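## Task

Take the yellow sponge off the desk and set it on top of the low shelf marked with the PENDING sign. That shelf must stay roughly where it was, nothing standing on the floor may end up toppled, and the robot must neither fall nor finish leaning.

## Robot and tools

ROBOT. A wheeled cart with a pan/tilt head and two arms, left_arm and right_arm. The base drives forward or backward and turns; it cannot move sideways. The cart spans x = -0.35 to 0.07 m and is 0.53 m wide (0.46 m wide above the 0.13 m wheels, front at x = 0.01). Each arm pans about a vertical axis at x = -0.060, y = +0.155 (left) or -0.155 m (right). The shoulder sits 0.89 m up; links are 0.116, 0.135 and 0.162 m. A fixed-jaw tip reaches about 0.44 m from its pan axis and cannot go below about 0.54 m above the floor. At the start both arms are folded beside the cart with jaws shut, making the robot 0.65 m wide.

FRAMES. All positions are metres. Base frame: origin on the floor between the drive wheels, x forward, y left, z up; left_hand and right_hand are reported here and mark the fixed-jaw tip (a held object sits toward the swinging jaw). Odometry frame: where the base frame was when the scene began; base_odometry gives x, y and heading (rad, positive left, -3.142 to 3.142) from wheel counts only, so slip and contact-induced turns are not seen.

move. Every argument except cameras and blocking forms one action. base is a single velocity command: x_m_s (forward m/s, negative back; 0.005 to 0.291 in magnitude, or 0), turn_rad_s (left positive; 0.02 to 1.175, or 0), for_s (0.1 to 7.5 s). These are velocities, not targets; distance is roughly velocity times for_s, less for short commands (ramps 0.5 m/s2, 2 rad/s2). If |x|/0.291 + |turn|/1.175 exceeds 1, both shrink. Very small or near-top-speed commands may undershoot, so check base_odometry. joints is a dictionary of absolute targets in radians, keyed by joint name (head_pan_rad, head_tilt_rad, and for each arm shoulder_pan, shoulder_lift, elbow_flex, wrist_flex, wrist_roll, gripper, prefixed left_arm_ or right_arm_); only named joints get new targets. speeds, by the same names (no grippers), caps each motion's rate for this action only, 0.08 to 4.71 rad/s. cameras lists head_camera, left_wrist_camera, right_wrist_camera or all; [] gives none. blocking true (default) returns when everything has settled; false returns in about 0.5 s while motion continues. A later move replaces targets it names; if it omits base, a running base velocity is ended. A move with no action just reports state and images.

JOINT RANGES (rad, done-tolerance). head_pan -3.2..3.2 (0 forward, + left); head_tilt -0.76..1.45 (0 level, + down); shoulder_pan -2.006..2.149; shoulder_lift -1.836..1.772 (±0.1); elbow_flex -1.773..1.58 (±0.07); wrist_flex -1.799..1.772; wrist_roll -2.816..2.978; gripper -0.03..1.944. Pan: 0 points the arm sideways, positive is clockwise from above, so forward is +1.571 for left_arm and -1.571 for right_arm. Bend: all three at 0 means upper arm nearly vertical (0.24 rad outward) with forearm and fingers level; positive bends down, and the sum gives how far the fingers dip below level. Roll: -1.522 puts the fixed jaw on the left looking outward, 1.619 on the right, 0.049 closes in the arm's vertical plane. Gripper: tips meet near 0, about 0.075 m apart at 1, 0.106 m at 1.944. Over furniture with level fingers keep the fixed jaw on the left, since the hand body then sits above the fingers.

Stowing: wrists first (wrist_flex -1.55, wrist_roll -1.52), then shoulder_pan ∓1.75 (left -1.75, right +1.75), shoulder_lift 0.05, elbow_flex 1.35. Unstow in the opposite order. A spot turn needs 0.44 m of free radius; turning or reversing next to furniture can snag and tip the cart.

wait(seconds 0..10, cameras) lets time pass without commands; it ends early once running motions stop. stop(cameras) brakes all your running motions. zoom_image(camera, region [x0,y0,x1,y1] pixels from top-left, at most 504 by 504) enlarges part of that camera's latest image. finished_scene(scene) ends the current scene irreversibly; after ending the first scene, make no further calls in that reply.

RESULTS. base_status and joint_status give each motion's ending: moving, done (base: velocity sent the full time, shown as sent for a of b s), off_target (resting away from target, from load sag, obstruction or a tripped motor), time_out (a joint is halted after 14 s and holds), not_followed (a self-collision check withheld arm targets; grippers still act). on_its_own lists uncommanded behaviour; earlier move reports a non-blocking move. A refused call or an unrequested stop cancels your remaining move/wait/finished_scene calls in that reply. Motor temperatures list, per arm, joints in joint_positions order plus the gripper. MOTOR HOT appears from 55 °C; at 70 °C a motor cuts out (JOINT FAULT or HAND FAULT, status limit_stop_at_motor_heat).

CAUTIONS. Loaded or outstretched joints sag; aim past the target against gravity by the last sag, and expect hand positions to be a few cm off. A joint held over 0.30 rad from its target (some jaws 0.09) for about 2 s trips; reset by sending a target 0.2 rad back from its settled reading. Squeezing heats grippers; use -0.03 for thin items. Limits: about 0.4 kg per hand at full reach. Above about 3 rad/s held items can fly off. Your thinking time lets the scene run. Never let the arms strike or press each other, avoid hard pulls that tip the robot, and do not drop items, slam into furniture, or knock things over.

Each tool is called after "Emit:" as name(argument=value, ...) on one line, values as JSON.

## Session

Emit:
move(joints={"head_pan_rad":0,"head_tilt_rad":0.3}, cameras=["head_camera","left_wrist_camera","right_wrist_camera"])

Emit:
move(joints={"head_pan_rad":-0.8,"head_tilt_rad":0.3}, speeds={"head_pan_rad":3}, cameras=["head_camera"])

Emit:
move(joints={"head_pan_rad":-1.6,"head_tilt_rad":0.15}, speeds={"head_pan_rad":3}, cameras=["head_camera"])

Emit:
move(joints={"head_pan_rad":-2.4,"head_tilt_rad":0.2}, speeds={"head_pan_rad":3}, cameras=["head_camera"])

Emit:
move(joints={"head_pan_rad":2.4,"head_tilt_rad":0.3}, speeds={"head_pan_rad":4}, cameras=["head_camera"])

Emit:
move(joints={"head_pan_rad":1.6,"head_tilt_rad":0.2}, speeds={"head_pan_rad":3}, cameras=["head_camera"])

Emit:
move(joints={"head_pan_rad":0.8,"head_tilt_rad":0.3}, speeds={"head_pan_rad":3}, cameras=["head_camera"])

Scene clock: 1.00 s.
Motor temperatures (°C): left_arm=[30 30 29 30 30 33] | right_arm=[29 27 27 27 29 27]
move: done
base_odometry: x=+0.000 y=+0.000 heading=+0.000
base_status: not commanded
joint_positions: head_pan_rad=+0.000 head_tilt_rad=+0.292 left_arm_shoulder_pan_rad=+0.002 left_arm_shoulder_lift_rad=-1.688 left_arm_elbow_flex_rad=+1.459 left_arm_wrist_flex_rad=+0.984 left_arm_wrist_roll_rad=-0.001 left_arm_gripper_rad=+0.000 right_arm_shoulder_pan_rad=+0.004 right_arm_shoulder_lift_rad=-1.732 right_arm_elbow_flex_rad=+1.485 right_arm_wrist_flex_rad=+1.015 right_arm_wrist_roll_rad=+0.000 right_arm_gripper_rad=+0.000
joint_status: all done
left_hand: x=-0.0597 y=+0.3120 z=+0.8286 quat_wxyz=(+0.397, -0.918, +0.023, +0.009)
right_hand: x=-0.0607 y=-0.3093 z=+0.8243 quat_wxyz=(+0.009, +0.024, +0.920, -0.391)
Images, in order (width x height): head_camera 644x476, left_wrist_camera 644x476, right_wrist_camera 644x476.

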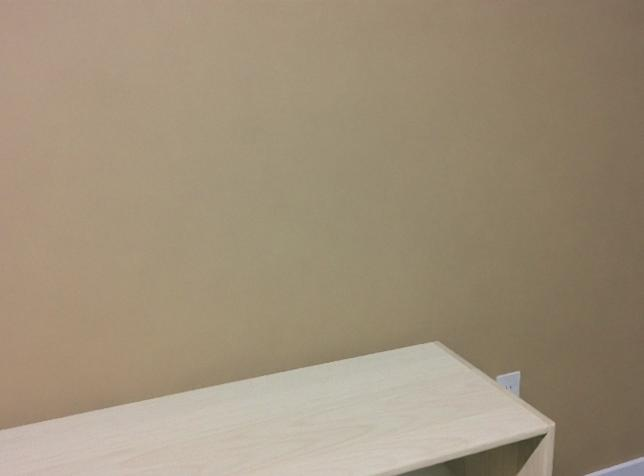

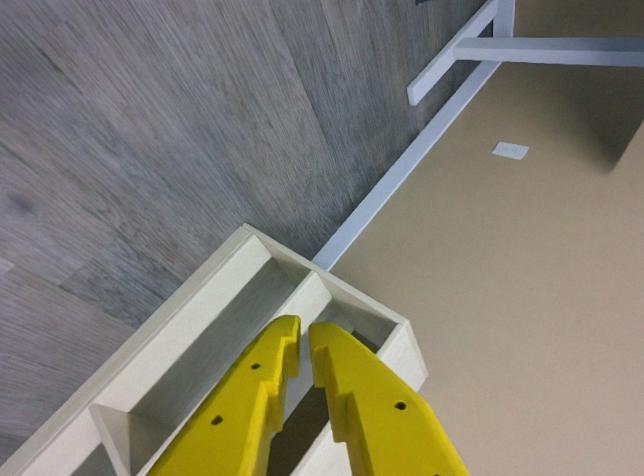

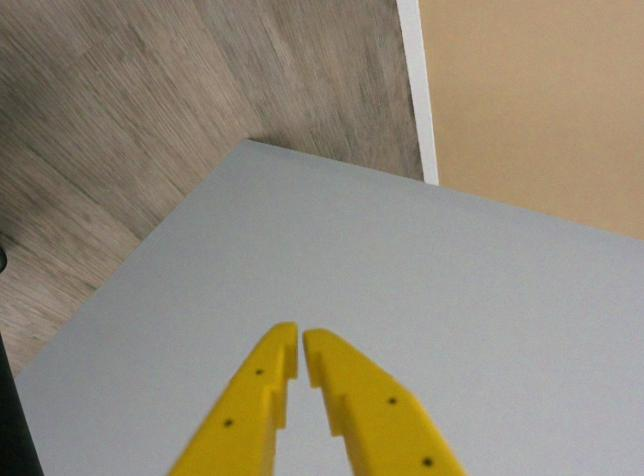

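Scene clock: 1.93 s.
move: done
base_odometry: x=+0.000 y=+0.000 heading=+0.000
base_status: not commanded
joint_positions: head_pan_rad=-0.790 head_tilt_rad=+0.292 left_arm_shoulder_pan_rad=+0.002 left_arm_shoulder_lift_rad=-1.688 left_arm_elbow_flex_rad=+1.459 left_arm_wrist_flex_rad=+0.984 left_arm_wrist_roll_rad=-0.001 left_arm_gripper_rad=+0.000 right_arm_shoulder_pan_rad=+0.004 right_arm_shoulder_lift_rad=-1.732 right_arm_elbow_flex_rad=+1.485 right_arm_wrist_flex_rad=+1.015 right_arm_wrist_roll_rad=+0.000 right_arm_gripper_rad=+0.000
joint_status: all done
left_hand: x=-0.0597 y=+0.3120 z=+0.8286 quat_wxyz=(+0.397, -0.918, +0.023, +0.009)
right_hand: x=-0.0607 y=-0.3093 z=+0.8243 quat_wxyz=(+0.009, +0.024, +0.920, -0.391)
Images, in order (width x height): head_camera 644x476.

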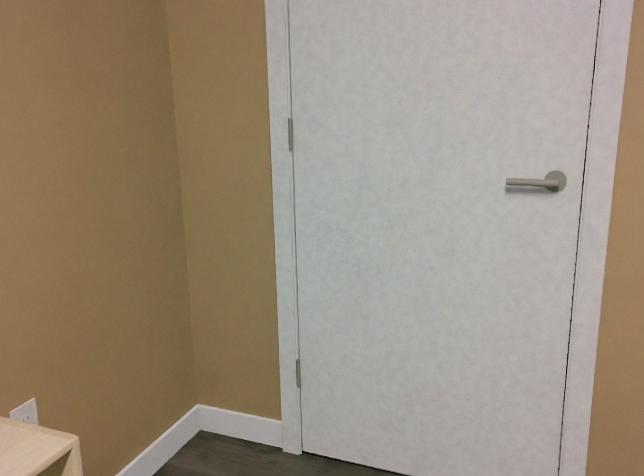

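Scene clock: 2.87 s.
move: done
base_odometry: x=+0.000 y=+0.000 heading=+0.000
base_status: not commanded
joint_positions: head_pan_rad=-1.591 head_tilt_rad=+0.161 left_arm_shoulder_pan_rad=+0.002 left_arm_shoulder_lift_rad=-1.688 left_arm_elbow_flex_rad=+1.459 left_arm_wrist_flex_rad=+0.984 left_arm_wrist_roll_rad=-0.001 left_arm_gripper_rad=+0.000 right_arm_shoulder_pan_rad=+0.004 right_arm_shoulder_lift_rad=-1.732 right_arm_elbow_flex_rad=+1.485 right_arm_wrist_flex_rad=+1.015 right_arm_wrist_roll_rad=+0.000 right_arm_gripper_rad=+0.000
joint_status: all done
left_hand: x=-0.0597 y=+0.3120 z=+0.8286 quat_wxyz=(+0.397, -0.918, +0.023, +0.009)
right_hand: x=-0.0607 y=-0.3093 z=+0.8243 quat_wxyz=(+0.009, +0.024, +0.920, -0.391)
Images, in order (width x height): head_camera 644x476.

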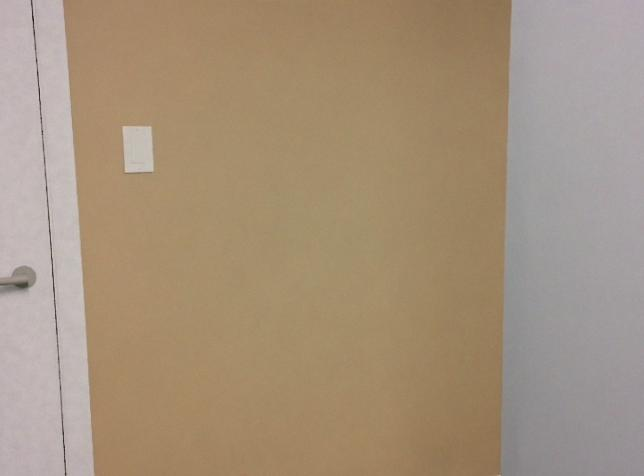

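Scene clock: 3.80 s.
move: done
base_odometry: x=+0.000 y=+0.000 heading=+0.000
base_status: not commanded
joint_positions: head_pan_rad=-2.392 head_tilt_rad=+0.192 left_arm_shoulder_pan_rad=+0.002 left_arm_shoulder_lift_rad=-1.688 left_arm_elbow_flex_rad=+1.459 left_arm_wrist_flex_rad=+0.984 left_arm_wrist_roll_rad=-0.001 left_arm_gripper_rad=+0.000 right_arm_shoulder_pan_rad=+0.004 right_arm_shoulder_lift_rad=-1.732 right_arm_elbow_flex_rad=+1.485 right_arm_wrist_flex_rad=+1.015 right_arm_wrist_roll_rad=+0.000 right_arm_gripper_rad=+0.000
joint_status: all done
left_hand: x=-0.0597 y=+0.3120 z=+0.8286 quat_wxyz=(+0.397, -0.918, +0.023, +0.009)
right_hand: x=-0.0607 y=-0.3093 z=+0.8243 quat_wxyz=(+0.009, +0.024, +0.920, -0.391)
Images, in order (width x height): head_camera 644x476.

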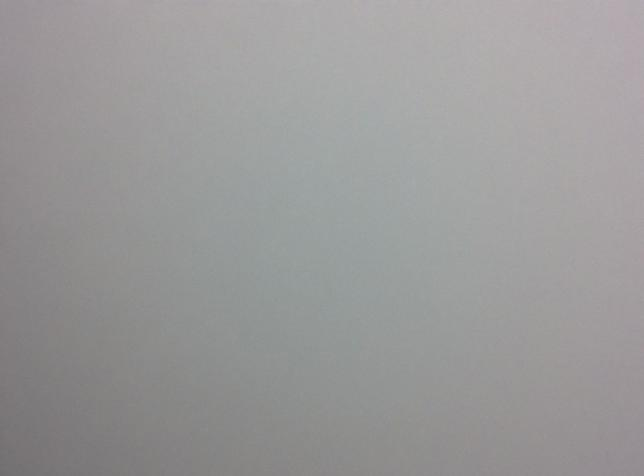

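Scene clock: 5.70 s.
move: done
base_odometry: x=+0.000 y=+0.000 heading=+0.000
base_status: not commanded
joint_positions: head_pan_rad=+2.390 head_tilt_rad=+0.293 left_arm_shoulder_pan_rad=+0.002 left_arm_shoulder_lift_rad=-1.688 left_arm_elbow_flex_rad=+1.459 left_arm_wrist_flex_rad=+0.984 left_arm_wrist_roll_rad=-0.001 left_arm_gripper_rad=+0.000 right_arm_shoulder_pan_rad=+0.004 right_arm_shoulder_lift_rad=-1.732 right_arm_elbow_flex_rad=+1.485 right_arm_wrist_flex_rad=+1.015 right_arm_wrist_roll_rad=+0.000 right_arm_gripper_rad=+0.000
joint_status: all done
left_hand: x=-0.0597 y=+0.3120 z=+0.8286 quat_wxyz=(+0.397, -0.918, +0.023, +0.009)
right_hand: x=-0.0607 y=-0.3093 z=+0.8243 quat_wxyz=(+0.009, +0.024, +0.920, -0.391)
Images, in order (width x height): head_camera 644x476.

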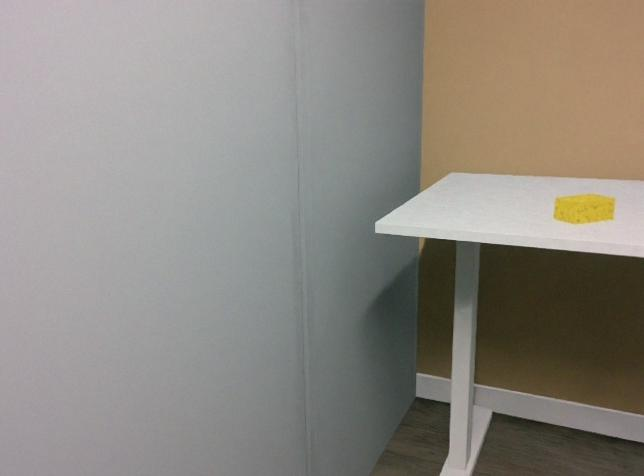

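Scene clock: 6.63 s.
move: done
base_odometry: x=+0.000 y=+0.000 heading=+0.000
base_status: not commanded
joint_positions: head_pan_rad=+1.609 head_tilt_rad=+0.212 left_arm_shoulder_pan_rad=+0.002 left_arm_shoulder_lift_rad=-1.688 left_arm_elbow_flex_rad=+1.459 left_arm_wrist_flex_rad=+0.984 left_arm_wrist_roll_rad=-0.001 left_arm_gripper_rad=+0.000 right_arm_shoulder_pan_rad=+0.004 right_arm_shoulder_lift_rad=-1.732 right_arm_elbow_flex_rad=+1.485 right_arm_wrist_flex_rad=+1.015 right_arm_wrist_roll_rad=+0.000 right_arm_gripper_rad=+0.000
joint_status: all done
left_hand: x=-0.0597 y=+0.3120 z=+0.8286 quat_wxyz=(+0.397, -0.918, +0.023, +0.009)
right_hand: x=-0.0607 y=-0.3093 z=+0.8243 quat_wxyz=(+0.009, +0.024, +0.920, -0.391)
Images, in order (width x height): head_camera 644x476.

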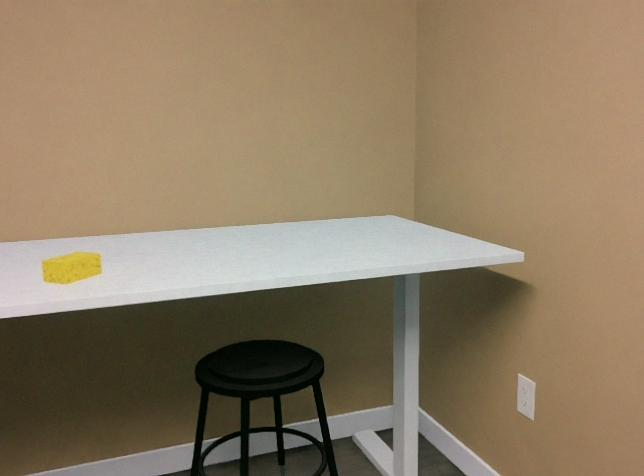

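Scene clock: 7.57 s.
move: done
base_odometry: x=+0.000 y=+0.000 heading=+0.000
base_status: not commanded
joint_positions: head_pan_rad=+0.810 head_tilt_rad=+0.292 left_arm_shoulder_pan_rad=+0.002 left_arm_shoulder_lift_rad=-1.688 left_arm_elbow_flex_rad=+1.459 left_arm_wrist_flex_rad=+0.984 left_arm_wrist_roll_rad=-0.001 left_arm_gripper_rad=+0.000 right_arm_shoulder_pan_rad=+0.004 right_arm_shoulder_lift_rad=-1.732 right_arm_elbow_flex_rad=+1.485 right_arm_wrist_flex_rad=+1.015 right_arm_wrist_roll_rad=+0.000 right_arm_gripper_rad=+0.000
joint_status: all done
left_hand: x=-0.0597 y=+0.3120 z=+0.8286 quat_wxyz=(+0.397, -0.918, +0.023, +0.009)
right_hand: x=-0.0607 y=-0.3093 z=+0.8243 quat_wxyz=(+0.009, +0.024, +0.920, -0.391)
Images, in order (width x height): head_camera 644x476.

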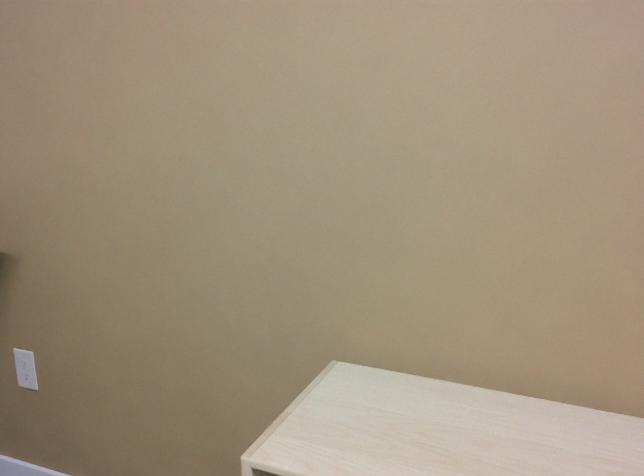

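Emit:
move(joints={"head_pan_rad":0.4,"head_tilt_rad":-0.1}, cameras=["head_camera"])

Emit:
move(base={"turn_rad_s":0.7,"for_s":2.9}, joints={"head_pan_rad":0,"head_tilt_rad":0.5})

Emit:
move(base={"x_m_s":0.22,"for_s":2.5}, joints={"head_pan_rad":-0.01,"head_tilt_rad":0.64}, cameras=["head_camera"])

Scene clock: 46.80 s.
move: done
base_odometry: x=+0.000 y=+0.000 heading=+0.000
base_status: not commanded
joint_positions: head_pan_rad=+0.410 head_tilt_rad=-0.090 left_arm_shoulder_pan_rad=+0.002 left_arm_shoulder_lift_rad=-1.688 left_arm_elbow_flex_rad=+1.459 left_arm_wrist_flex_rad=+0.984 left_arm_wrist_roll_rad=-0.001 left_arm_gripper_rad=+0.000 right_arm_shoulder_pan_rad=+0.004 right_arm_shoulder_lift_rad=-1.732 right_arm_elbow_flex_rad=+1.485 right_arm_wrist_flex_rad=+1.015 right_arm_wrist_roll_rad=+0.000 right_arm_gripper_rad=+0.000
joint_status: all done
left_hand: x=-0.0597 y=+0.3120 z=+0.8286 quat_wxyz=(+0.397, -0.918, +0.023, +0.009)
right_hand: x=-0.0607 y=-0.3093 z=+0.8243 quat_wxyz=(+0.009, +0.024, +0.920, -0.391)
Images, in order (width x height): head_camera 644x476.

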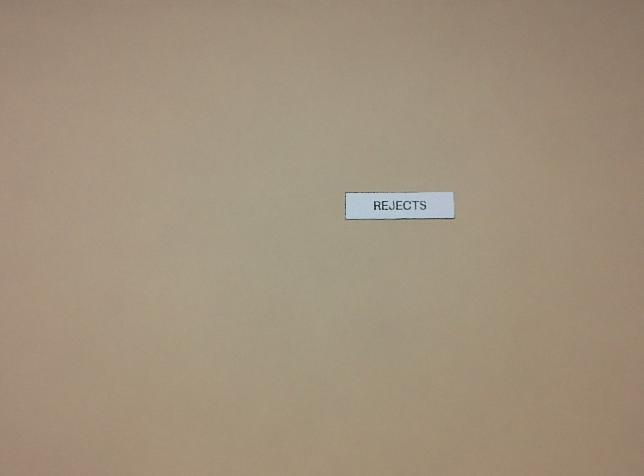

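Scene clock: 50.43 s.
move: done
base_odometry: x=-0.001 y=+0.000 heading=+2.029
base_status: done (sent for 2.9 of 2.9 s)
joint_positions: head_pan_rad=+0.009 head_tilt_rad=+0.493 left_arm_shoulder_pan_rad=-0.003 left_arm_shoulder_lift_rad=-1.688 left_arm_elbow_flex_rad=+1.459 left_arm_wrist_flex_rad=+0.984 left_arm_wrist_roll_rad=-0.001 left_arm_gripper_rad=+0.000 right_arm_shoulder_pan_rad=-0.005 right_arm_shoulder_lift_rad=-1.732 right_arm_elbow_flex_rad=+1.485 right_arm_wrist_flex_rad=+1.015 right_arm_wrist_roll_rad=+0.000 right_arm_gripper_rad=+0.000
joint_status: all done
left_hand: x=-0.0604 y=+0.3120 z=+0.8286 quat_wxyz=(+0.397, -0.918, +0.021, +0.010)
right_hand: x=-0.0592 y=-0.3093 z=+0.8243 quat_wxyz=(+0.010, +0.020, +0.920, -0.390)
pictures: none

Scene clock: 54.03 s.
move: done
base_odometry: x=-0.246 y=+0.493 heading=+2.032
base_status: done (sent for 2.5 of 2.5 s)
joint_positions: head_pan_rad=+0.000 head_tilt_rad=+0.633 left_arm_shoulder_pan_rad=-0.003 left_arm_shoulder_lift_rad=-1.688 left_arm_elbow_flex_rad=+1.459 left_arm_wrist_flex_rad=+0.984 left_arm_wrist_roll_rad=-0.001 left_arm_gripper_rad=+0.000 right_arm_shoulder_pan_rad=+0.004 right_arm_shoulder_lift_rad=-1.732 right_arm_elbow_flex_rad=+1.485 right_arm_wrist_flex_rad=+1.015 right_arm_wrist_roll_rad=+0.000 right_arm_gripper_rad=+0.000
joint_status: all done
left_hand: x=-0.0604 y=+0.3120 z=+0.8286 quat_wxyz=(+0.397, -0.918, +0.021, +0.010)
right_hand: x=-0.0607 y=-0.3093 z=+0.8243 quat_wxyz=(+0.009, +0.024, +0.920, -0.391)
Images, in order (width x height): head_camera 644x476.

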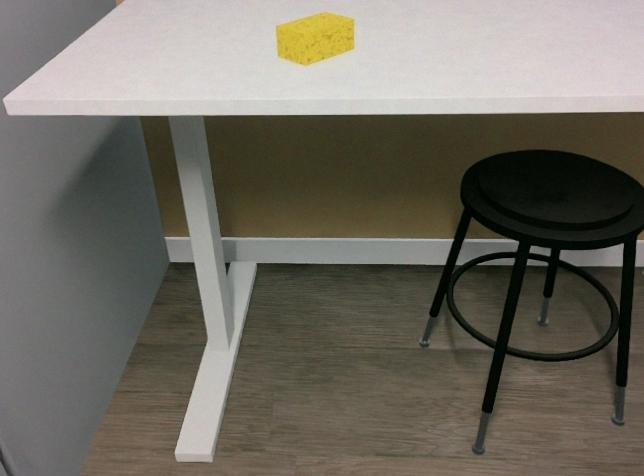

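Emit:
move(joints={"left_arm_shoulder_pan_rad":1.35})

Emit:
move(base={"x_m_s":0.2,"for_s":2.52}, joints={"left_arm_gripper_rad":1.944,"left_arm_shoulder_lift_rad":0.36,"left_arm_elbow_flex_rad":-0.985,"left_arm_wrist_flex_rad":0.965,"left_arm_wrist_roll_rad":-1.522,"head_tilt_rad":0.75})

Emit:
move(base={"turn_rad_s":-0.4,"for_s":1.0}, cameras=["head_camera","left_wrist_camera"])

Scene clock: 90.03 s.
move: done
base_odometry: x=-0.246 y=+0.493 heading=+2.032
base_status: not commanded
joint_positions: head_pan_rad=+0.000 head_tilt_rad=+0.633 left_arm_shoulder_pan_rad=+1.344 left_arm_shoulder_lift_rad=-1.688 left_arm_elbow_flex_rad=+1.459 left_arm_wrist_flex_rad=+0.984 left_arm_wrist_roll_rad=-0.001 left_arm_gripper_rad=+0.000 right_arm_shoulder_pan_rad=+0.004 right_arm_shoulder_lift_rad=-1.732 right_arm_elbow_flex_rad=+1.485 right_arm_wrist_flex_rad=+1.015 right_arm_wrist_roll_rad=+0.000 right_arm_gripper_rad=+0.000
joint_status: all done
left_hand: x=+0.0930 y=+0.1903 z=+0.8286 quat_wxyz=(+0.317, -0.704, +0.589, -0.239)
right_hand: x=-0.0607 y=-0.3093 z=+0.8243 quat_wxyz=(+0.009, +0.024, +0.920, -0.391)
pictures: none

Scene clock: 93.57 s.
move: done
base_odometry: x=-0.471 y=+0.947 heading=+2.031
base_status: done (sent for 2.53 of 2.53 s)
joint_positions: head_pan_rad=+0.000 head_tilt_rad=+0.744 left_arm_shoulder_pan_rad=+1.344 left_arm_shoulder_lift_rad=+0.369 left_arm_elbow_flex_rad=-0.951 left_arm_wrist_flex_rad=+0.978 left_arm_wrist_roll_rad=-1.518 left_arm_gripper_rad=+1.927 right_arm_shoulder_pan_rad=+0.003 right_arm_shoulder_lift_rad=-1.732 right_arm_elbow_flex_rad=+1.485 right_arm_wrist_flex_rad=+1.015 right_arm_wrist_roll_rad=+0.000 right_arm_gripper_rad=+0.000
joint_status: all done
left_hand: x=+0.2841 y=+0.2424 z=+1.0053 quat_wxyz=(+0.551, -0.096, +0.827, +0.062)
right_hand: x=-0.0604 y=-0.3093 z=+0.8243 quat_wxyz=(+0.009, +0.024, +0.920, -0.391)
pictures: none

Scene clock: 95.40 s.
move: done
base_odometry: x=-0.471 y=+0.946 heading=+1.629
base_status: done (sent for 1 of 1 s)
joint_positions: head_pan_rad=+0.000 head_tilt_rad=+0.744 left_arm_shoulder_pan_rad=+1.352 left_arm_shoulder_lift_rad=+0.369 left_arm_elbow_flex_rad=-0.951 left_arm_wrist_flex_rad=+0.978 left_arm_wrist_roll_rad=-1.524 left_arm_gripper_rad=+1.927 right_arm_shoulder_pan_rad=+0.003 right_arm_shoulder_lift_rad=-1.732 right_arm_elbow_flex_rad=+1.485 right_arm_wrist_flex_rad=+1.015 right_arm_wrist_roll_rad=+0.000 right_arm_gripper_rad=+0.000
joint_status: not commanded
left_hand: x=+0.2848 y=+0.2397 z=+1.0053 quat_wxyz=(+0.551, -0.090, +0.827, +0.061)
right_hand: x=-0.0604 y=-0.3093 z=+0.8243 quat_wxyz=(+0.009, +0.024, +0.920, -0.391)
Images, in order (width x height): head_camera 644x476, left_wrist_camera 644x476.

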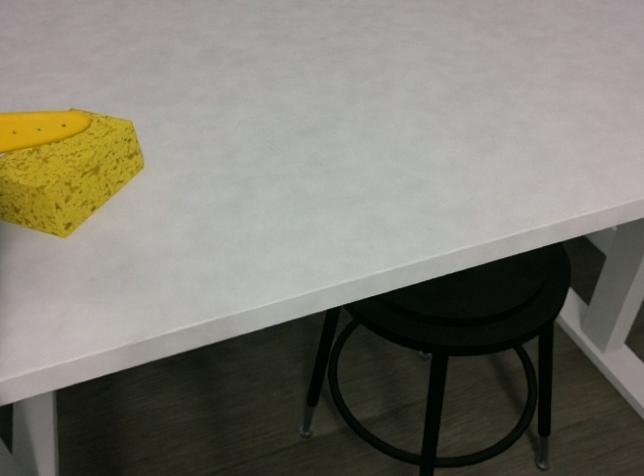

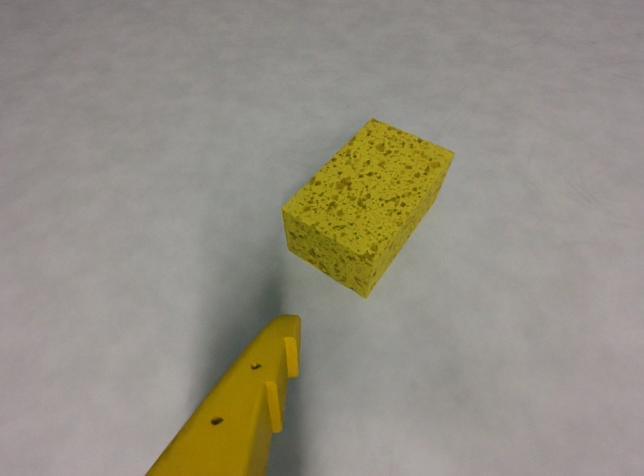

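Emit:
move(base={"x_m_s":0.1,"for_s":1.4}, joints={"left_arm_shoulder_pan_rad":1.31})

Emit:
move(joints={"left_arm_shoulder_lift_rad":0.56}, speeds={"left_arm_shoulder_lift_rad":0.4}, cameras=["head_camera","left_wrist_camera"])

Scene clock: 114.37 s.
move: done
base_odometry: x=-0.479 y=+1.087 heading=+1.628
base_status: done (sent for 1.4 of 1.4 s)
joint_positions: head_pan_rad=+0.000 head_tilt_rad=+0.744 left_arm_shoulder_pan_rad=+1.316 left_arm_shoulder_lift_rad=+0.370 left_arm_elbow_flex_rad=-0.952 left_arm_wrist_flex_rad=+0.978 left_arm_wrist_roll_rad=-1.527 left_arm_gripper_rad=+1.927 right_arm_shoulder_pan_rad=+0.004 right_arm_shoulder_lift_rad=-1.732 right_arm_elbow_flex_rad=+1.485 right_arm_wrist_flex_rad=+1.015 right_arm_wrist_roll_rad=+0.000 right_arm_gripper_rad=+0.000
joint_status: all done
left_hand: x=+0.2817 y=+0.2519 z=+1.0052 quat_wxyz=(+0.550, -0.104, +0.826, +0.072)
right_hand: x=-0.0607 y=-0.3093 z=+0.8243 quat_wxyz=(+0.009, +0.024, +0.920, -0.391)
pictures: none

Scene clock: 115.33 s.
move: done
base_odometry: x=-0.479 y=+1.087 heading=+1.628
base_status: not commanded
joint_positions: head_pan_rad=+0.000 head_tilt_rad=+0.744 left_arm_shoulder_pan_rad=+1.316 left_arm_shoulder_lift_rad=+0.573 left_arm_elbow_flex_rad=-0.952 left_arm_wrist_flex_rad=+0.978 left_arm_wrist_roll_rad=-1.527 left_arm_gripper_rad=+1.927 right_arm_shoulder_pan_rad=+0.004 right_arm_shoulder_lift_rad=-1.732 right_arm_elbow_flex_rad=+1.485 right_arm_wrist_flex_rad=+1.015 right_arm_wrist_roll_rad=+0.000 right_arm_gripper_rad=+0.000
joint_status: all done
left_hand: x=+0.2970 y=+0.2558 z=+0.9377 quat_wxyz=(+0.463, -0.110, +0.877, +0.060)
right_hand: x=-0.0607 y=-0.3093 z=+0.8243 quat_wxyz=(+0.009, +0.024, +0.920, -0.391)
Images, in order (width x height): head_camera 644x476, left_wrist_camera 644x476.

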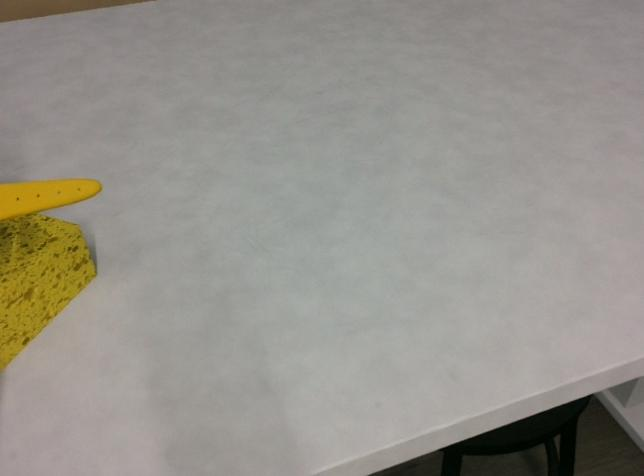

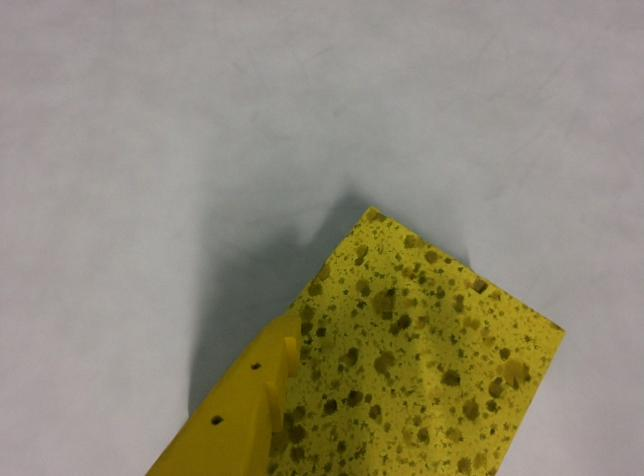

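Emit:
move(base={"x_m_s":-0.06,"for_s":0.65}, joints={"left_arm_shoulder_pan_rad":1.17})

Emit:
move(joints={"left_arm_shoulder_lift_rad":0.64}, speeds={"left_arm_shoulder_lift_rad":0.3}, cameras=["left_wrist_camera"])

Scene clock: 139.40 s.
move: done
base_odometry: x=-0.477 y=+1.046 heading=+1.628
base_status: done (sent for 0.67 of 0.67 s)
joint_positions: head_pan_rad=+0.000 head_tilt_rad=+0.744 left_arm_shoulder_pan_rad=+1.167 left_arm_shoulder_lift_rad=+0.573 left_arm_elbow_flex_rad=-0.952 left_arm_wrist_flex_rad=+0.978 left_arm_wrist_roll_rad=-1.527 left_arm_gripper_rad=+1.927 right_arm_shoulder_pan_rad=+0.004 right_arm_shoulder_lift_rad=-1.732 right_arm_elbow_flex_rad=+1.485 right_arm_wrist_flex_rad=+1.015 right_arm_wrist_roll_rad=+0.000 right_arm_gripper_rad=+0.000
joint_status: all done
left_hand: x=+0.2781 y=+0.3077 z=+0.9377 quat_wxyz=(+0.458, -0.175, +0.867, +0.095)
right_hand: x=-0.0607 y=-0.3093 z=+0.8243 quat_wxyz=(+0.009, +0.024, +0.920, -0.391)
pictures: none

Scene clock: 140.10 s.
move: done
base_odometry: x=-0.477 y=+1.046 heading=+1.628
base_status: not commanded
joint_positions: head_pan_rad=+0.000 head_tilt_rad=+0.744 left_arm_shoulder_pan_rad=+1.167 left_arm_shoulder_lift_rad=+0.652 left_arm_elbow_flex_rad=-0.952 left_arm_wrist_flex_rad=+0.978 left_arm_wrist_roll_rad=-1.527 left_arm_gripper_rad=+1.927 right_arm_shoulder_pan_rad=+0.004 right_arm_shoulder_lift_rad=-1.732 right_arm_elbow_flex_rad=+1.485 right_arm_wrist_flex_rad=+1.015 right_arm_wrist_roll_rad=+0.000 right_arm_gripper_rad=+0.000
joint_status: all done
left_hand: x=+0.2803 y=+0.3086 z=+0.9104 quat_wxyz=(+0.423, -0.178, +0.884, +0.088)
right_hand: x=-0.0607 y=-0.3093 z=+0.8243 quat_wxyz=(+0.009, +0.024, +0.920, -0.391)
Images, in order (width x height): left_wrist_camera 644x476.

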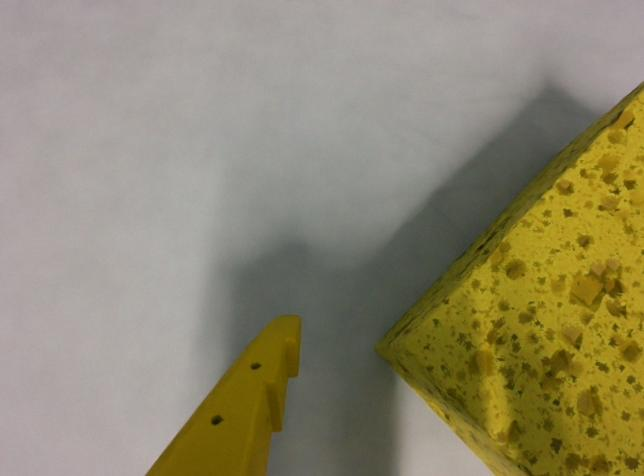

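Emit:
move(joints={"left_arm_gripper_rad":0.02})

Emit:
move(joints={"left_arm_shoulder_lift_rad":0.72}, speeds={"left_arm_shoulder_lift_rad":0.3})

Emit:
move(joints={"left_arm_shoulder_pan_rad":1.36}, speeds={"left_arm_shoulder_pan_rad":0.15}, cameras=["left_wrist_camera"])

Scene clock: 149.47 s.
move: done
base_odometry: x=-0.477 y=+1.046 heading=+1.628
base_status: not commanded
joint_positions: head_pan_rad=+0.000 head_tilt_rad=+0.744 left_arm_shoulder_pan_rad=+1.166 left_arm_shoulder_lift_rad=+0.652 left_arm_elbow_flex_rad=-0.957 left_arm_wrist_flex_rad=+0.973 left_arm_wrist_roll_rad=-1.518 left_arm_gripper_rad=+0.026 right_arm_shoulder_pan_rad=+0.004 right_arm_shoulder_lift_rad=-1.732 right_arm_elbow_flex_rad=+1.485 right_arm_wrist_flex_rad=+1.015 right_arm_wrist_roll_rad=+0.000 right_arm_gripper_rad=+0.000
joint_status: all done
left_hand: x=+0.2807 y=+0.3094 z=+0.9121 quat_wxyz=(+0.427, -0.183, +0.881, +0.087)
right_hand: x=-0.0607 y=-0.3093 z=+0.8243 quat_wxyz=(+0.009, +0.024, +0.920, -0.391)
pictures: none

Scene clock: 150.20 s.
move: done
base_odometry: x=-0.477 y=+1.046 heading=+1.628
base_status: not commanded
joint_positions: head_pan_rad=+0.000 head_tilt_rad=+0.744 left_arm_shoulder_pan_rad=+1.166 left_arm_shoulder_lift_rad=+0.735 left_arm_elbow_flex_rad=-0.957 left_arm_wrist_flex_rad=+0.973 left_arm_wrist_roll_rad=-1.518 left_arm_gripper_rad=+0.026 right_arm_shoulder_pan_rad=+0.004 right_arm_shoulder_lift_rad=-1.732 right_arm_elbow_flex_rad=+1.485 right_arm_wrist_flex_rad=+1.015 right_arm_wrist_roll_rad=+0.000 right_arm_gripper_rad=+0.000
joint_status: all done
left_hand: x=+0.2810 y=+0.3095 z=+0.8836 quat_wxyz=(+0.390, -0.186, +0.898, +0.079)
right_hand: x=-0.0607 y=-0.3093 z=+0.8243 quat_wxyz=(+0.009, +0.024, +0.920, -0.391)
pictures: none

Scene clock: 151.93 s.
move: done
base_odometry: x=-0.477 y=+1.046 heading=+1.628
base_status: not commanded
joint_positions: head_pan_rad=+0.000 head_tilt_rad=+0.744 left_arm_shoulder_pan_rad=+1.352 left_arm_shoulder_lift_rad=+0.735 left_arm_elbow_flex_rad=-0.957 left_arm_wrist_flex_rad=+0.973 left_arm_wrist_roll_rad=-1.518 left_arm_gripper_rad=+0.026 right_arm_shoulder_pan_rad=+0.004 right_arm_shoulder_lift_rad=-1.732 right_arm_elbow_flex_rad=+1.485 right_arm_wrist_flex_rad=+1.015 right_arm_wrist_roll_rad=+0.000 right_arm_gripper_rad=+0.000
joint_status: all done
left_hand: x=+0.3036 y=+0.2439 z=+0.8836 quat_wxyz=(+0.396, -0.102, +0.912, +0.043)
right_hand: x=-0.0607 y=-0.3093 z=+0.8243 quat_wxyz=(+0.009, +0.024, +0.920, -0.391)
Images, in order (width x height): left_wrist_camera 644x476.

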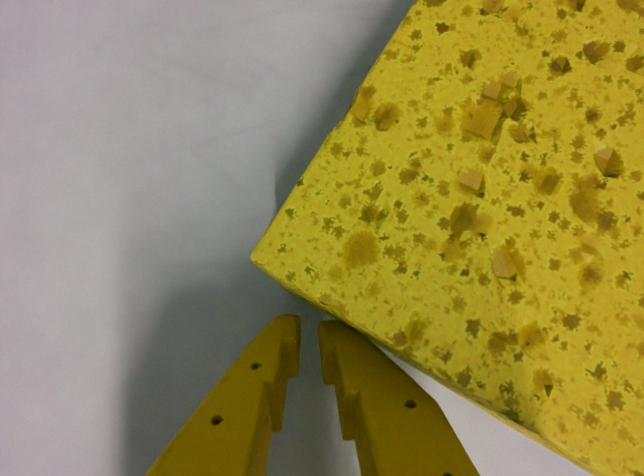

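Emit:
move(joints={"left_arm_shoulder_pan_rad":1.55}, speeds={"left_arm_shoulder_pan_rad":0.2}, cameras=["left_wrist_camera","head_camera"])

Scene clock: 167.83 s.
move: done
base_odometry: x=-0.477 y=+1.046 heading=+1.628
base_status: not commanded
joint_positions: head_pan_rad=+0.000 head_tilt_rad=+0.744 left_arm_shoulder_pan_rad=+1.549 left_arm_shoulder_lift_rad=+0.735 left_arm_elbow_flex_rad=-0.957 left_arm_wrist_flex_rad=+0.973 left_arm_wrist_roll_rad=-1.518 left_arm_gripper_rad=+0.026 right_arm_shoulder_pan_rad=+0.004 right_arm_shoulder_lift_rad=-1.732 right_arm_elbow_flex_rad=+1.485 right_arm_wrist_flex_rad=+1.015 right_arm_wrist_roll_rad=+0.000 right_arm_gripper_rad=+0.000
joint_status: all done
left_hand: x=+0.3140 y=+0.1707 z=+0.8836 quat_wxyz=(+0.398, -0.012, +0.917, +0.003)
right_hand: x=-0.0607 y=-0.3093 z=+0.8243 quat_wxyz=(+0.009, +0.024, +0.920, -0.391)
pictures: head_camera, left_wrist_camera
Images, in order (width x height): head_camera 644x476, left_wrist_camera 644x476.

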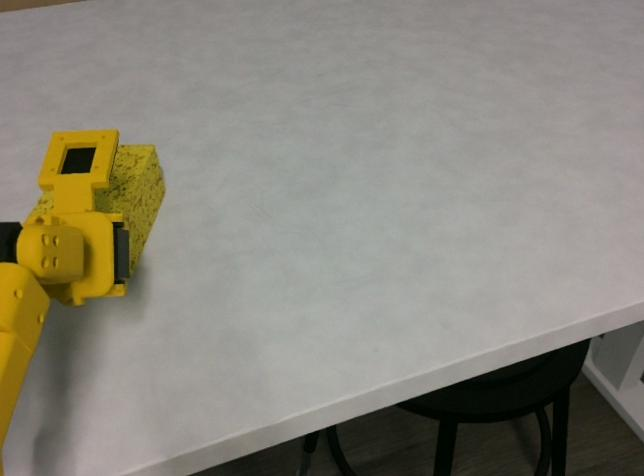

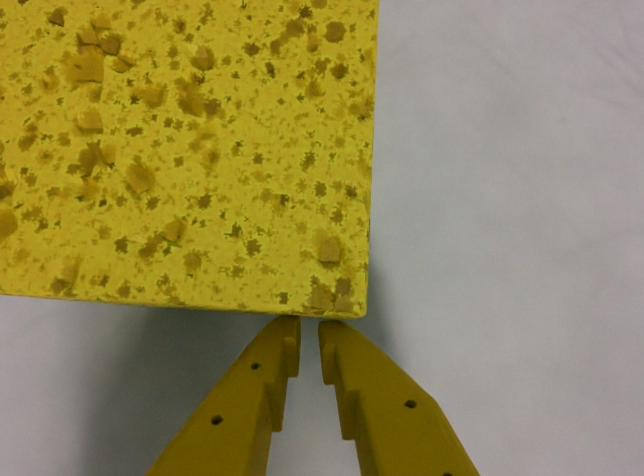

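Emit:
move(joints={"left_arm_shoulder_lift_rad":0.4})

Emit:
move(base={"x_m_s":0.06,"for_s":0.75}, joints={"left_arm_shoulder_pan_rad":1.22})

Emit:
move(joints={"left_arm_shoulder_lift_rad":0.71}, speeds={"left_arm_shoulder_lift_rad":0.3}, cameras=["left_wrist_camera"])

Emit:
move(joints={"left_arm_shoulder_pan_rad":1.43}, speeds={"left_arm_shoulder_pan_rad":0.15}, cameras=["left_wrist_camera"])

Scene clock: 190.67 s.
move: done
base_odometry: x=-0.477 y=+1.046 heading=+1.628
base_status: not commanded
joint_positions: head_pan_rad=+0.000 head_tilt_rad=+0.744 left_arm_shoulder_pan_rad=+1.549 left_arm_shoulder_lift_rad=+0.459 left_arm_elbow_flex_rad=-0.957 left_arm_wrist_flex_rad=+0.973 left_arm_wrist_roll_rad=-1.518 left_arm_gripper_rad=+0.026 right_arm_shoulder_pan_rad=+0.004 right_arm_shoulder_lift_rad=-1.732 right_arm_elbow_flex_rad=+1.485 right_arm_wrist_flex_rad=+1.015 right_arm_wrist_roll_rad=+0.000 right_arm_gripper_rad=+0.000
joint_status: all done
left_hand: x=+0.3038 y=+0.1705 z=+0.9777 quat_wxyz=(+0.521, -0.011, +0.854, +0.004)
right_hand: x=-0.0607 y=-0.3093 z=+0.8243 quat_wxyz=(+0.009, +0.024, +0.920, -0.391)
pictures: none

Scene clock: 192.23 s.
move: done
base_odometry: x=-0.479 y=+1.093 heading=+1.630
base_status: done (sent for 0.77 of 0.77 s)
joint_positions: head_pan_rad=+0.000 head_tilt_rad=+0.744 left_arm_shoulder_pan_rad=+1.224 left_arm_shoulder_lift_rad=+0.459 left_arm_elbow_flex_rad=-0.957 left_arm_wrist_flex_rad=+0.973 left_arm_wrist_roll_rad=-1.518 left_arm_gripper_rad=+0.026 right_arm_shoulder_pan_rad=-0.004 right_arm_shoulder_lift_rad=-1.732 right_arm_elbow_flex_rad=+1.485 right_arm_wrist_flex_rad=+1.015 right_arm_wrist_roll_rad=+0.000 right_arm_gripper_rad=+0.000
joint_status: all done
left_hand: x=+0.2798 y=+0.2859 z=+0.9777 quat_wxyz=(+0.513, -0.149, +0.841, +0.089)
right_hand: x=-0.0595 y=-0.3093 z=+0.8243 quat_wxyz=(+0.010, +0.021, +0.920, -0.390)
pictures: none

Scene clock: 193.73 s.
move: done
base_odometry: x=-0.479 y=+1.093 heading=+1.630
base_status: not commanded
joint_positions: head_pan_rad=+0.000 head_tilt_rad=+0.744 left_arm_shoulder_pan_rad=+1.224 left_arm_shoulder_lift_rad=+0.725 left_arm_elbow_flex_rad=-0.957 left_arm_wrist_flex_rad=+0.973 left_arm_wrist_roll_rad=-1.518 left_arm_gripper_rad=+0.026 right_arm_shoulder_pan_rad=-0.004 right_arm_shoulder_lift_rad=-1.732 right_arm_elbow_flex_rad=+1.485 right_arm_wrist_flex_rad=+1.015 right_arm_wrist_roll_rad=+0.000 right_arm_gripper_rad=+0.000
joint_status: all done
left_hand: x=+0.2895 y=+0.2894 z=+0.8873 quat_wxyz=(+0.397, -0.160, +0.901, +0.069)
right_hand: x=-0.0595 y=-0.3093 z=+0.8243 quat_wxyz=(+0.010, +0.021, +0.920, -0.390)
Images, in order (width x height): left_wrist_camera 644x476.

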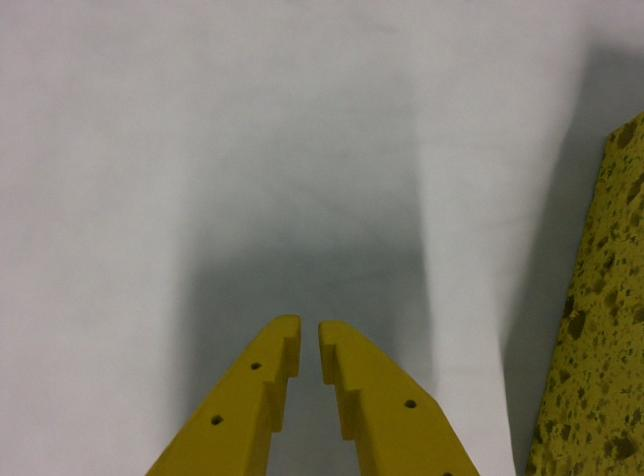

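Scene clock: 195.57 s.
move: done
base_odometry: x=-0.479 y=+1.093 heading=+1.630
base_status: not commanded
joint_positions: head_pan_rad=+0.000 head_tilt_rad=+0.744 left_arm_shoulder_pan_rad=+1.421 left_arm_shoulder_lift_rad=+0.725 left_arm_elbow_flex_rad=-0.957 left_arm_wrist_flex_rad=+0.973 left_arm_wrist_roll_rad=-1.518 left_arm_gripper_rad=+0.026 right_arm_shoulder_pan_rad=-0.004 right_arm_shoulder_lift_rad=-1.732 right_arm_elbow_flex_rad=+1.485 right_arm_wrist_flex_rad=+1.015 right_arm_wrist_roll_rad=+0.000 right_arm_gripper_rad=+0.000
joint_status: all done
left_hand: x=+0.3090 y=+0.2186 z=+0.8873 quat_wxyz=(+0.402, -0.071, +0.912, +0.029)
right_hand: x=-0.0595 y=-0.3093 z=+0.8243 quat_wxyz=(+0.010, +0.021, +0.920, -0.390)
Images, in order (width x height): left_wrist_camera 644x476.

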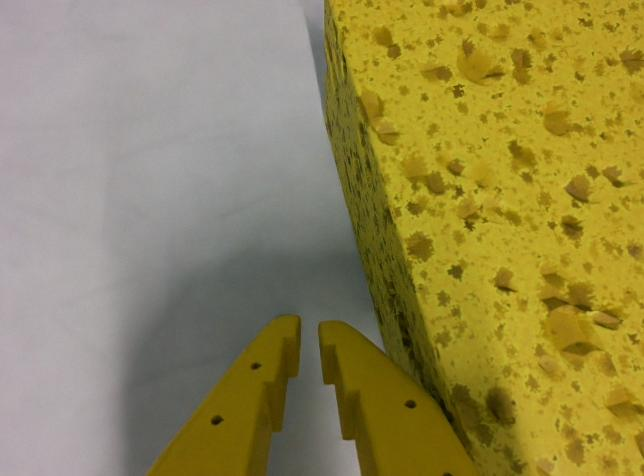

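Emit:
move(joints={"left_arm_shoulder_lift_rad":0.45,"left_arm_gripper_rad":1.944})

Emit:
move(joints={"left_arm_shoulder_lift_rad":0.6,"left_arm_shoulder_pan_rad":1.445}, cameras=["left_wrist_camera","head_camera"])

Scene clock: 227.70 s.
move: done
base_odometry: x=-0.479 y=+1.093 heading=+1.630
base_status: not commanded
joint_positions: head_pan_rad=+0.000 head_tilt_rad=+0.744 left_arm_shoulder_pan_rad=+1.422 left_arm_shoulder_lift_rad=+0.510 left_arm_elbow_flex_rad=-0.957 left_arm_wrist_flex_rad=+0.973 left_arm_wrist_roll_rad=-1.518 left_arm_gripper_rad=+1.927 right_arm_shoulder_pan_rad=-0.004 right_arm_shoulder_lift_rad=-1.732 right_arm_elbow_flex_rad=+1.485 right_arm_wrist_flex_rad=+1.015 right_arm_wrist_roll_rad=+0.000 right_arm_gripper_rad=+0.000
joint_status: all done
left_hand: x=+0.3027 y=+0.2171 z=+0.9607 quat_wxyz=(+0.498, -0.066, +0.864, +0.036)
right_hand: x=-0.0595 y=-0.3093 z=+0.8243 quat_wxyz=(+0.010, +0.021, +0.920, -0.390)
pictures: none

Scene clock: 228.47 s.
move: done
base_odometry: x=-0.479 y=+1.093 heading=+1.630
base_status: not commanded
joint_positions: head_pan_rad=+0.000 head_tilt_rad=+0.744 left_arm_shoulder_pan_rad=+1.445 left_arm_shoulder_lift_rad=+0.614 left_arm_elbow_flex_rad=-0.957 left_arm_wrist_flex_rad=+0.973 left_arm_wrist_roll_rad=-1.518 left_arm_gripper_rad=+1.927 right_arm_shoulder_pan_rad=-0.004 right_arm_shoulder_lift_rad=-1.732 right_arm_elbow_flex_rad=+1.485 right_arm_wrist_flex_rad=+1.015 right_arm_wrist_roll_rad=+0.000 right_arm_gripper_rad=+0.000
joint_status: all done
left_hand: x=+0.3091 y=+0.2094 z=+0.9252 quat_wxyz=(+0.452, -0.058, +0.890, +0.027)
right_hand: x=-0.0595 y=-0.3093 z=+0.8243 quat_wxyz=(+0.010, +0.021, +0.920, -0.390)
pictures: head_camera, left_wrist_camera
Images, in order (width x height): head_camera 644x476, left_wrist_camera 644x476.

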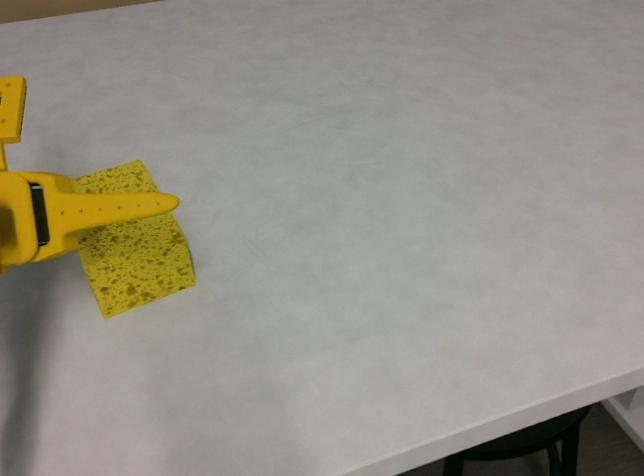

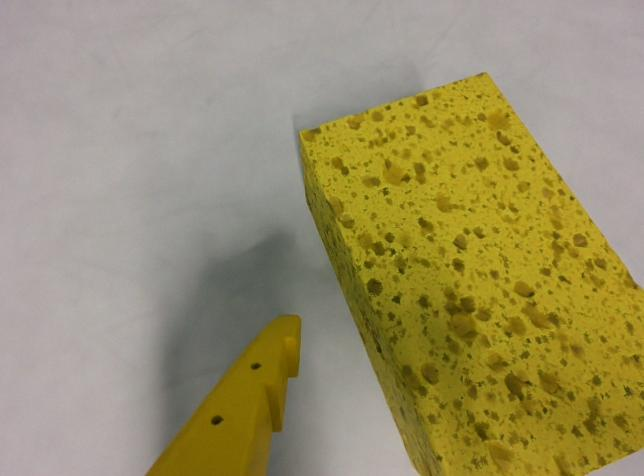

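Emit:
move(joints={"left_arm_shoulder_lift_rad":0.68}, speeds={"left_arm_shoulder_lift_rad":0.3}, cameras=["left_wrist_camera","head_camera"])

Scene clock: 250.37 s.
move: done
base_odometry: x=-0.479 y=+1.093 heading=+1.630
base_status: not commanded
joint_positions: head_pan_rad=+0.000 head_tilt_rad=+0.744 left_arm_shoulder_pan_rad=+1.445 left_arm_shoulder_lift_rad=+0.692 left_arm_elbow_flex_rad=-0.957 left_arm_wrist_flex_rad=+0.973 left_arm_wrist_roll_rad=-1.518 left_arm_gripper_rad=+1.927 right_arm_shoulder_pan_rad=-0.004 right_arm_shoulder_lift_rad=-1.732 right_arm_elbow_flex_rad=+1.485 right_arm_wrist_flex_rad=+1.015 right_arm_wrist_roll_rad=+0.000 right_arm_gripper_rad=+0.000
joint_status: all done
left_hand: x=+0.3105 y=+0.2096 z=+0.8984 quat_wxyz=(+0.417, -0.059, +0.907, +0.025)
right_hand: x=-0.0595 y=-0.3093 z=+0.8243 quat_wxyz=(+0.010, +0.021, +0.920, -0.390)
pictures: head_camera, left_wrist_camera
Images, in order (width x height): head_camera 644x476, left_wrist_camera 644x476.

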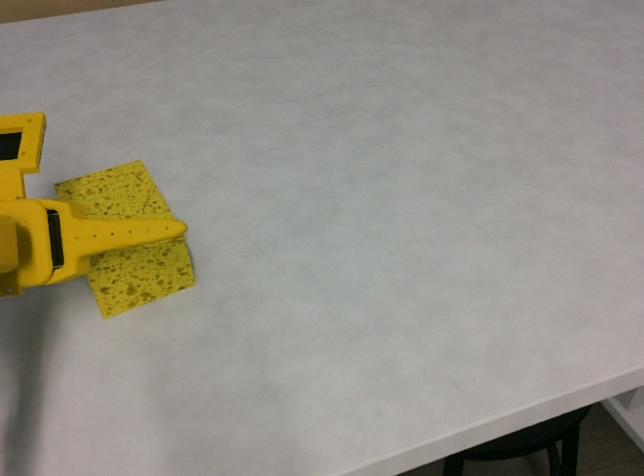

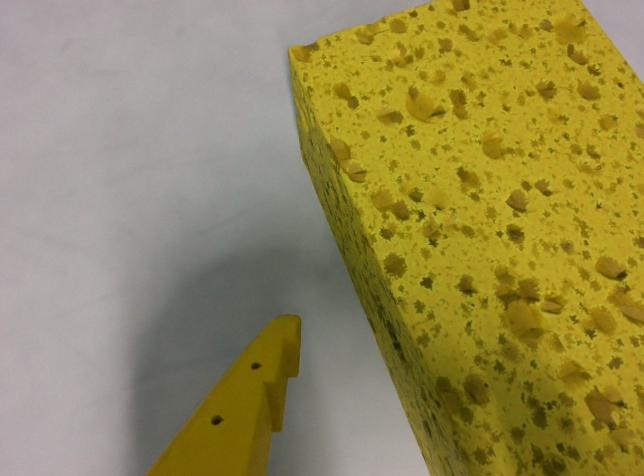

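Emit:
move(joints={"left_arm_shoulder_lift_rad":0.735}, speeds={"left_arm_shoulder_lift_rad":0.2}, cameras=["left_wrist_camera","head_camera"])

Emit:
move(joints={"left_arm_gripper_rad":0.75}, cameras=["left_wrist_camera","head_camera"])

Scene clock: 263.10 s.
move: done
base_odometry: x=-0.479 y=+1.093 heading=+1.630
base_status: not commanded
joint_positions: head_pan_rad=+0.000 head_tilt_rad=+0.744 left_arm_shoulder_pan_rad=+1.445 left_arm_shoulder_lift_rad=+0.751 left_arm_elbow_flex_rad=-0.957 left_arm_wrist_flex_rad=+0.973 left_arm_wrist_roll_rad=-1.518 left_arm_gripper_rad=+1.927 right_arm_shoulder_pan_rad=-0.004 right_arm_shoulder_lift_rad=-1.732 right_arm_elbow_flex_rad=+1.485 right_arm_wrist_flex_rad=+1.015 right_arm_wrist_roll_rad=+0.000 right_arm_gripper_rad=+0.000
joint_status: all done
left_hand: x=+0.3101 y=+0.2095 z=+0.8783 quat_wxyz=(+0.390, -0.060, +0.918, +0.024)
right_hand: x=-0.0595 y=-0.3093 z=+0.8243 quat_wxyz=(+0.010, +0.021, +0.920, -0.390)
pictures: head_camera, left_wrist_camera
Images, in order (width x height): head_camera 644x476, left_wrist_camera 644x476.

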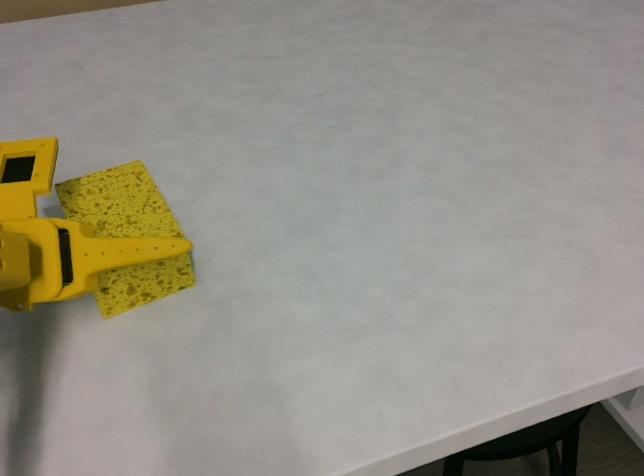

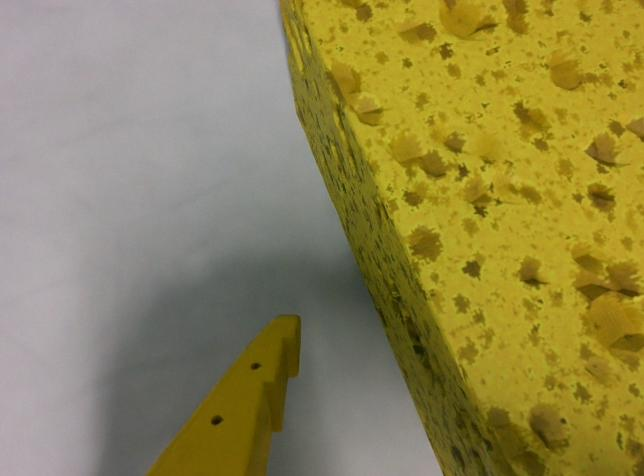

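Scene clock: 264.23 s.
move: done
base_odometry: x=-0.479 y=+1.093 heading=+1.630
base_status: not commanded
joint_positions: head_pan_rad=+0.000 head_tilt_rad=+0.744 left_arm_shoulder_pan_rad=+1.447 left_arm_shoulder_lift_rad=+0.751 left_arm_elbow_flex_rad=-0.957 left_arm_wrist_flex_rad=+0.973 left_arm_wrist_roll_rad=-1.527 left_arm_gripper_rad=+0.756 right_arm_shoulder_pan_rad=-0.004 right_arm_shoulder_lift_rad=-1.732 right_arm_elbow_flex_rad=+1.485 right_arm_wrist_flex_rad=+1.015 right_arm_wrist_roll_rad=+0.000 right_arm_gripper_rad=+0.000
joint_status: all done
left_hand: x=+0.3103 y=+0.2090 z=+0.8784 quat_wxyz=(+0.390, -0.055, +0.919, +0.025)
right_hand: x=-0.0595 y=-0.3093 z=+0.8243 quat_wxyz=(+0.010, +0.021, +0.920, -0.390)
pictures: head_camera, left_wrist_camera
Images, in order (width x height): head_camera 644x476, left_wrist_camera 644x476.

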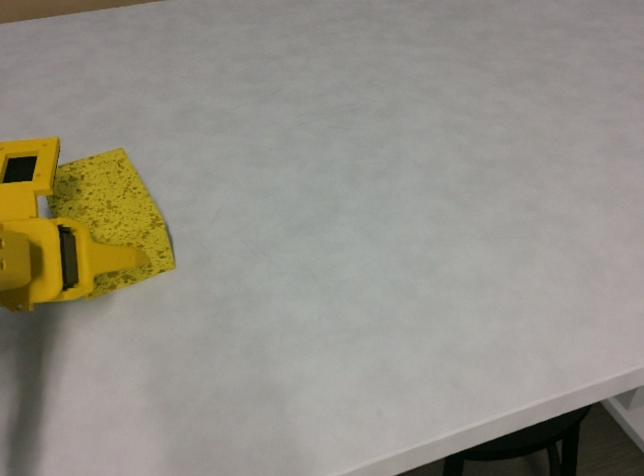

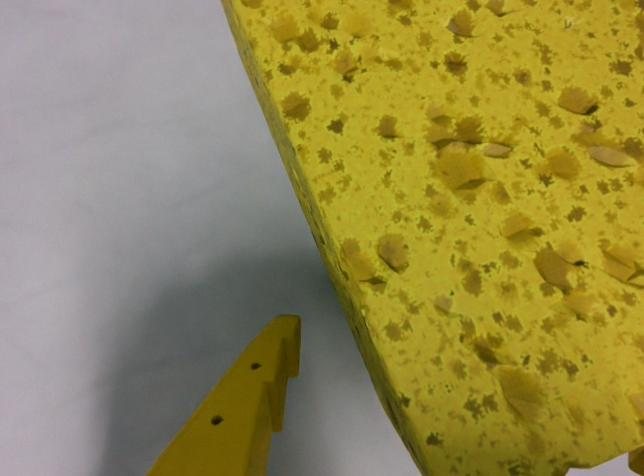

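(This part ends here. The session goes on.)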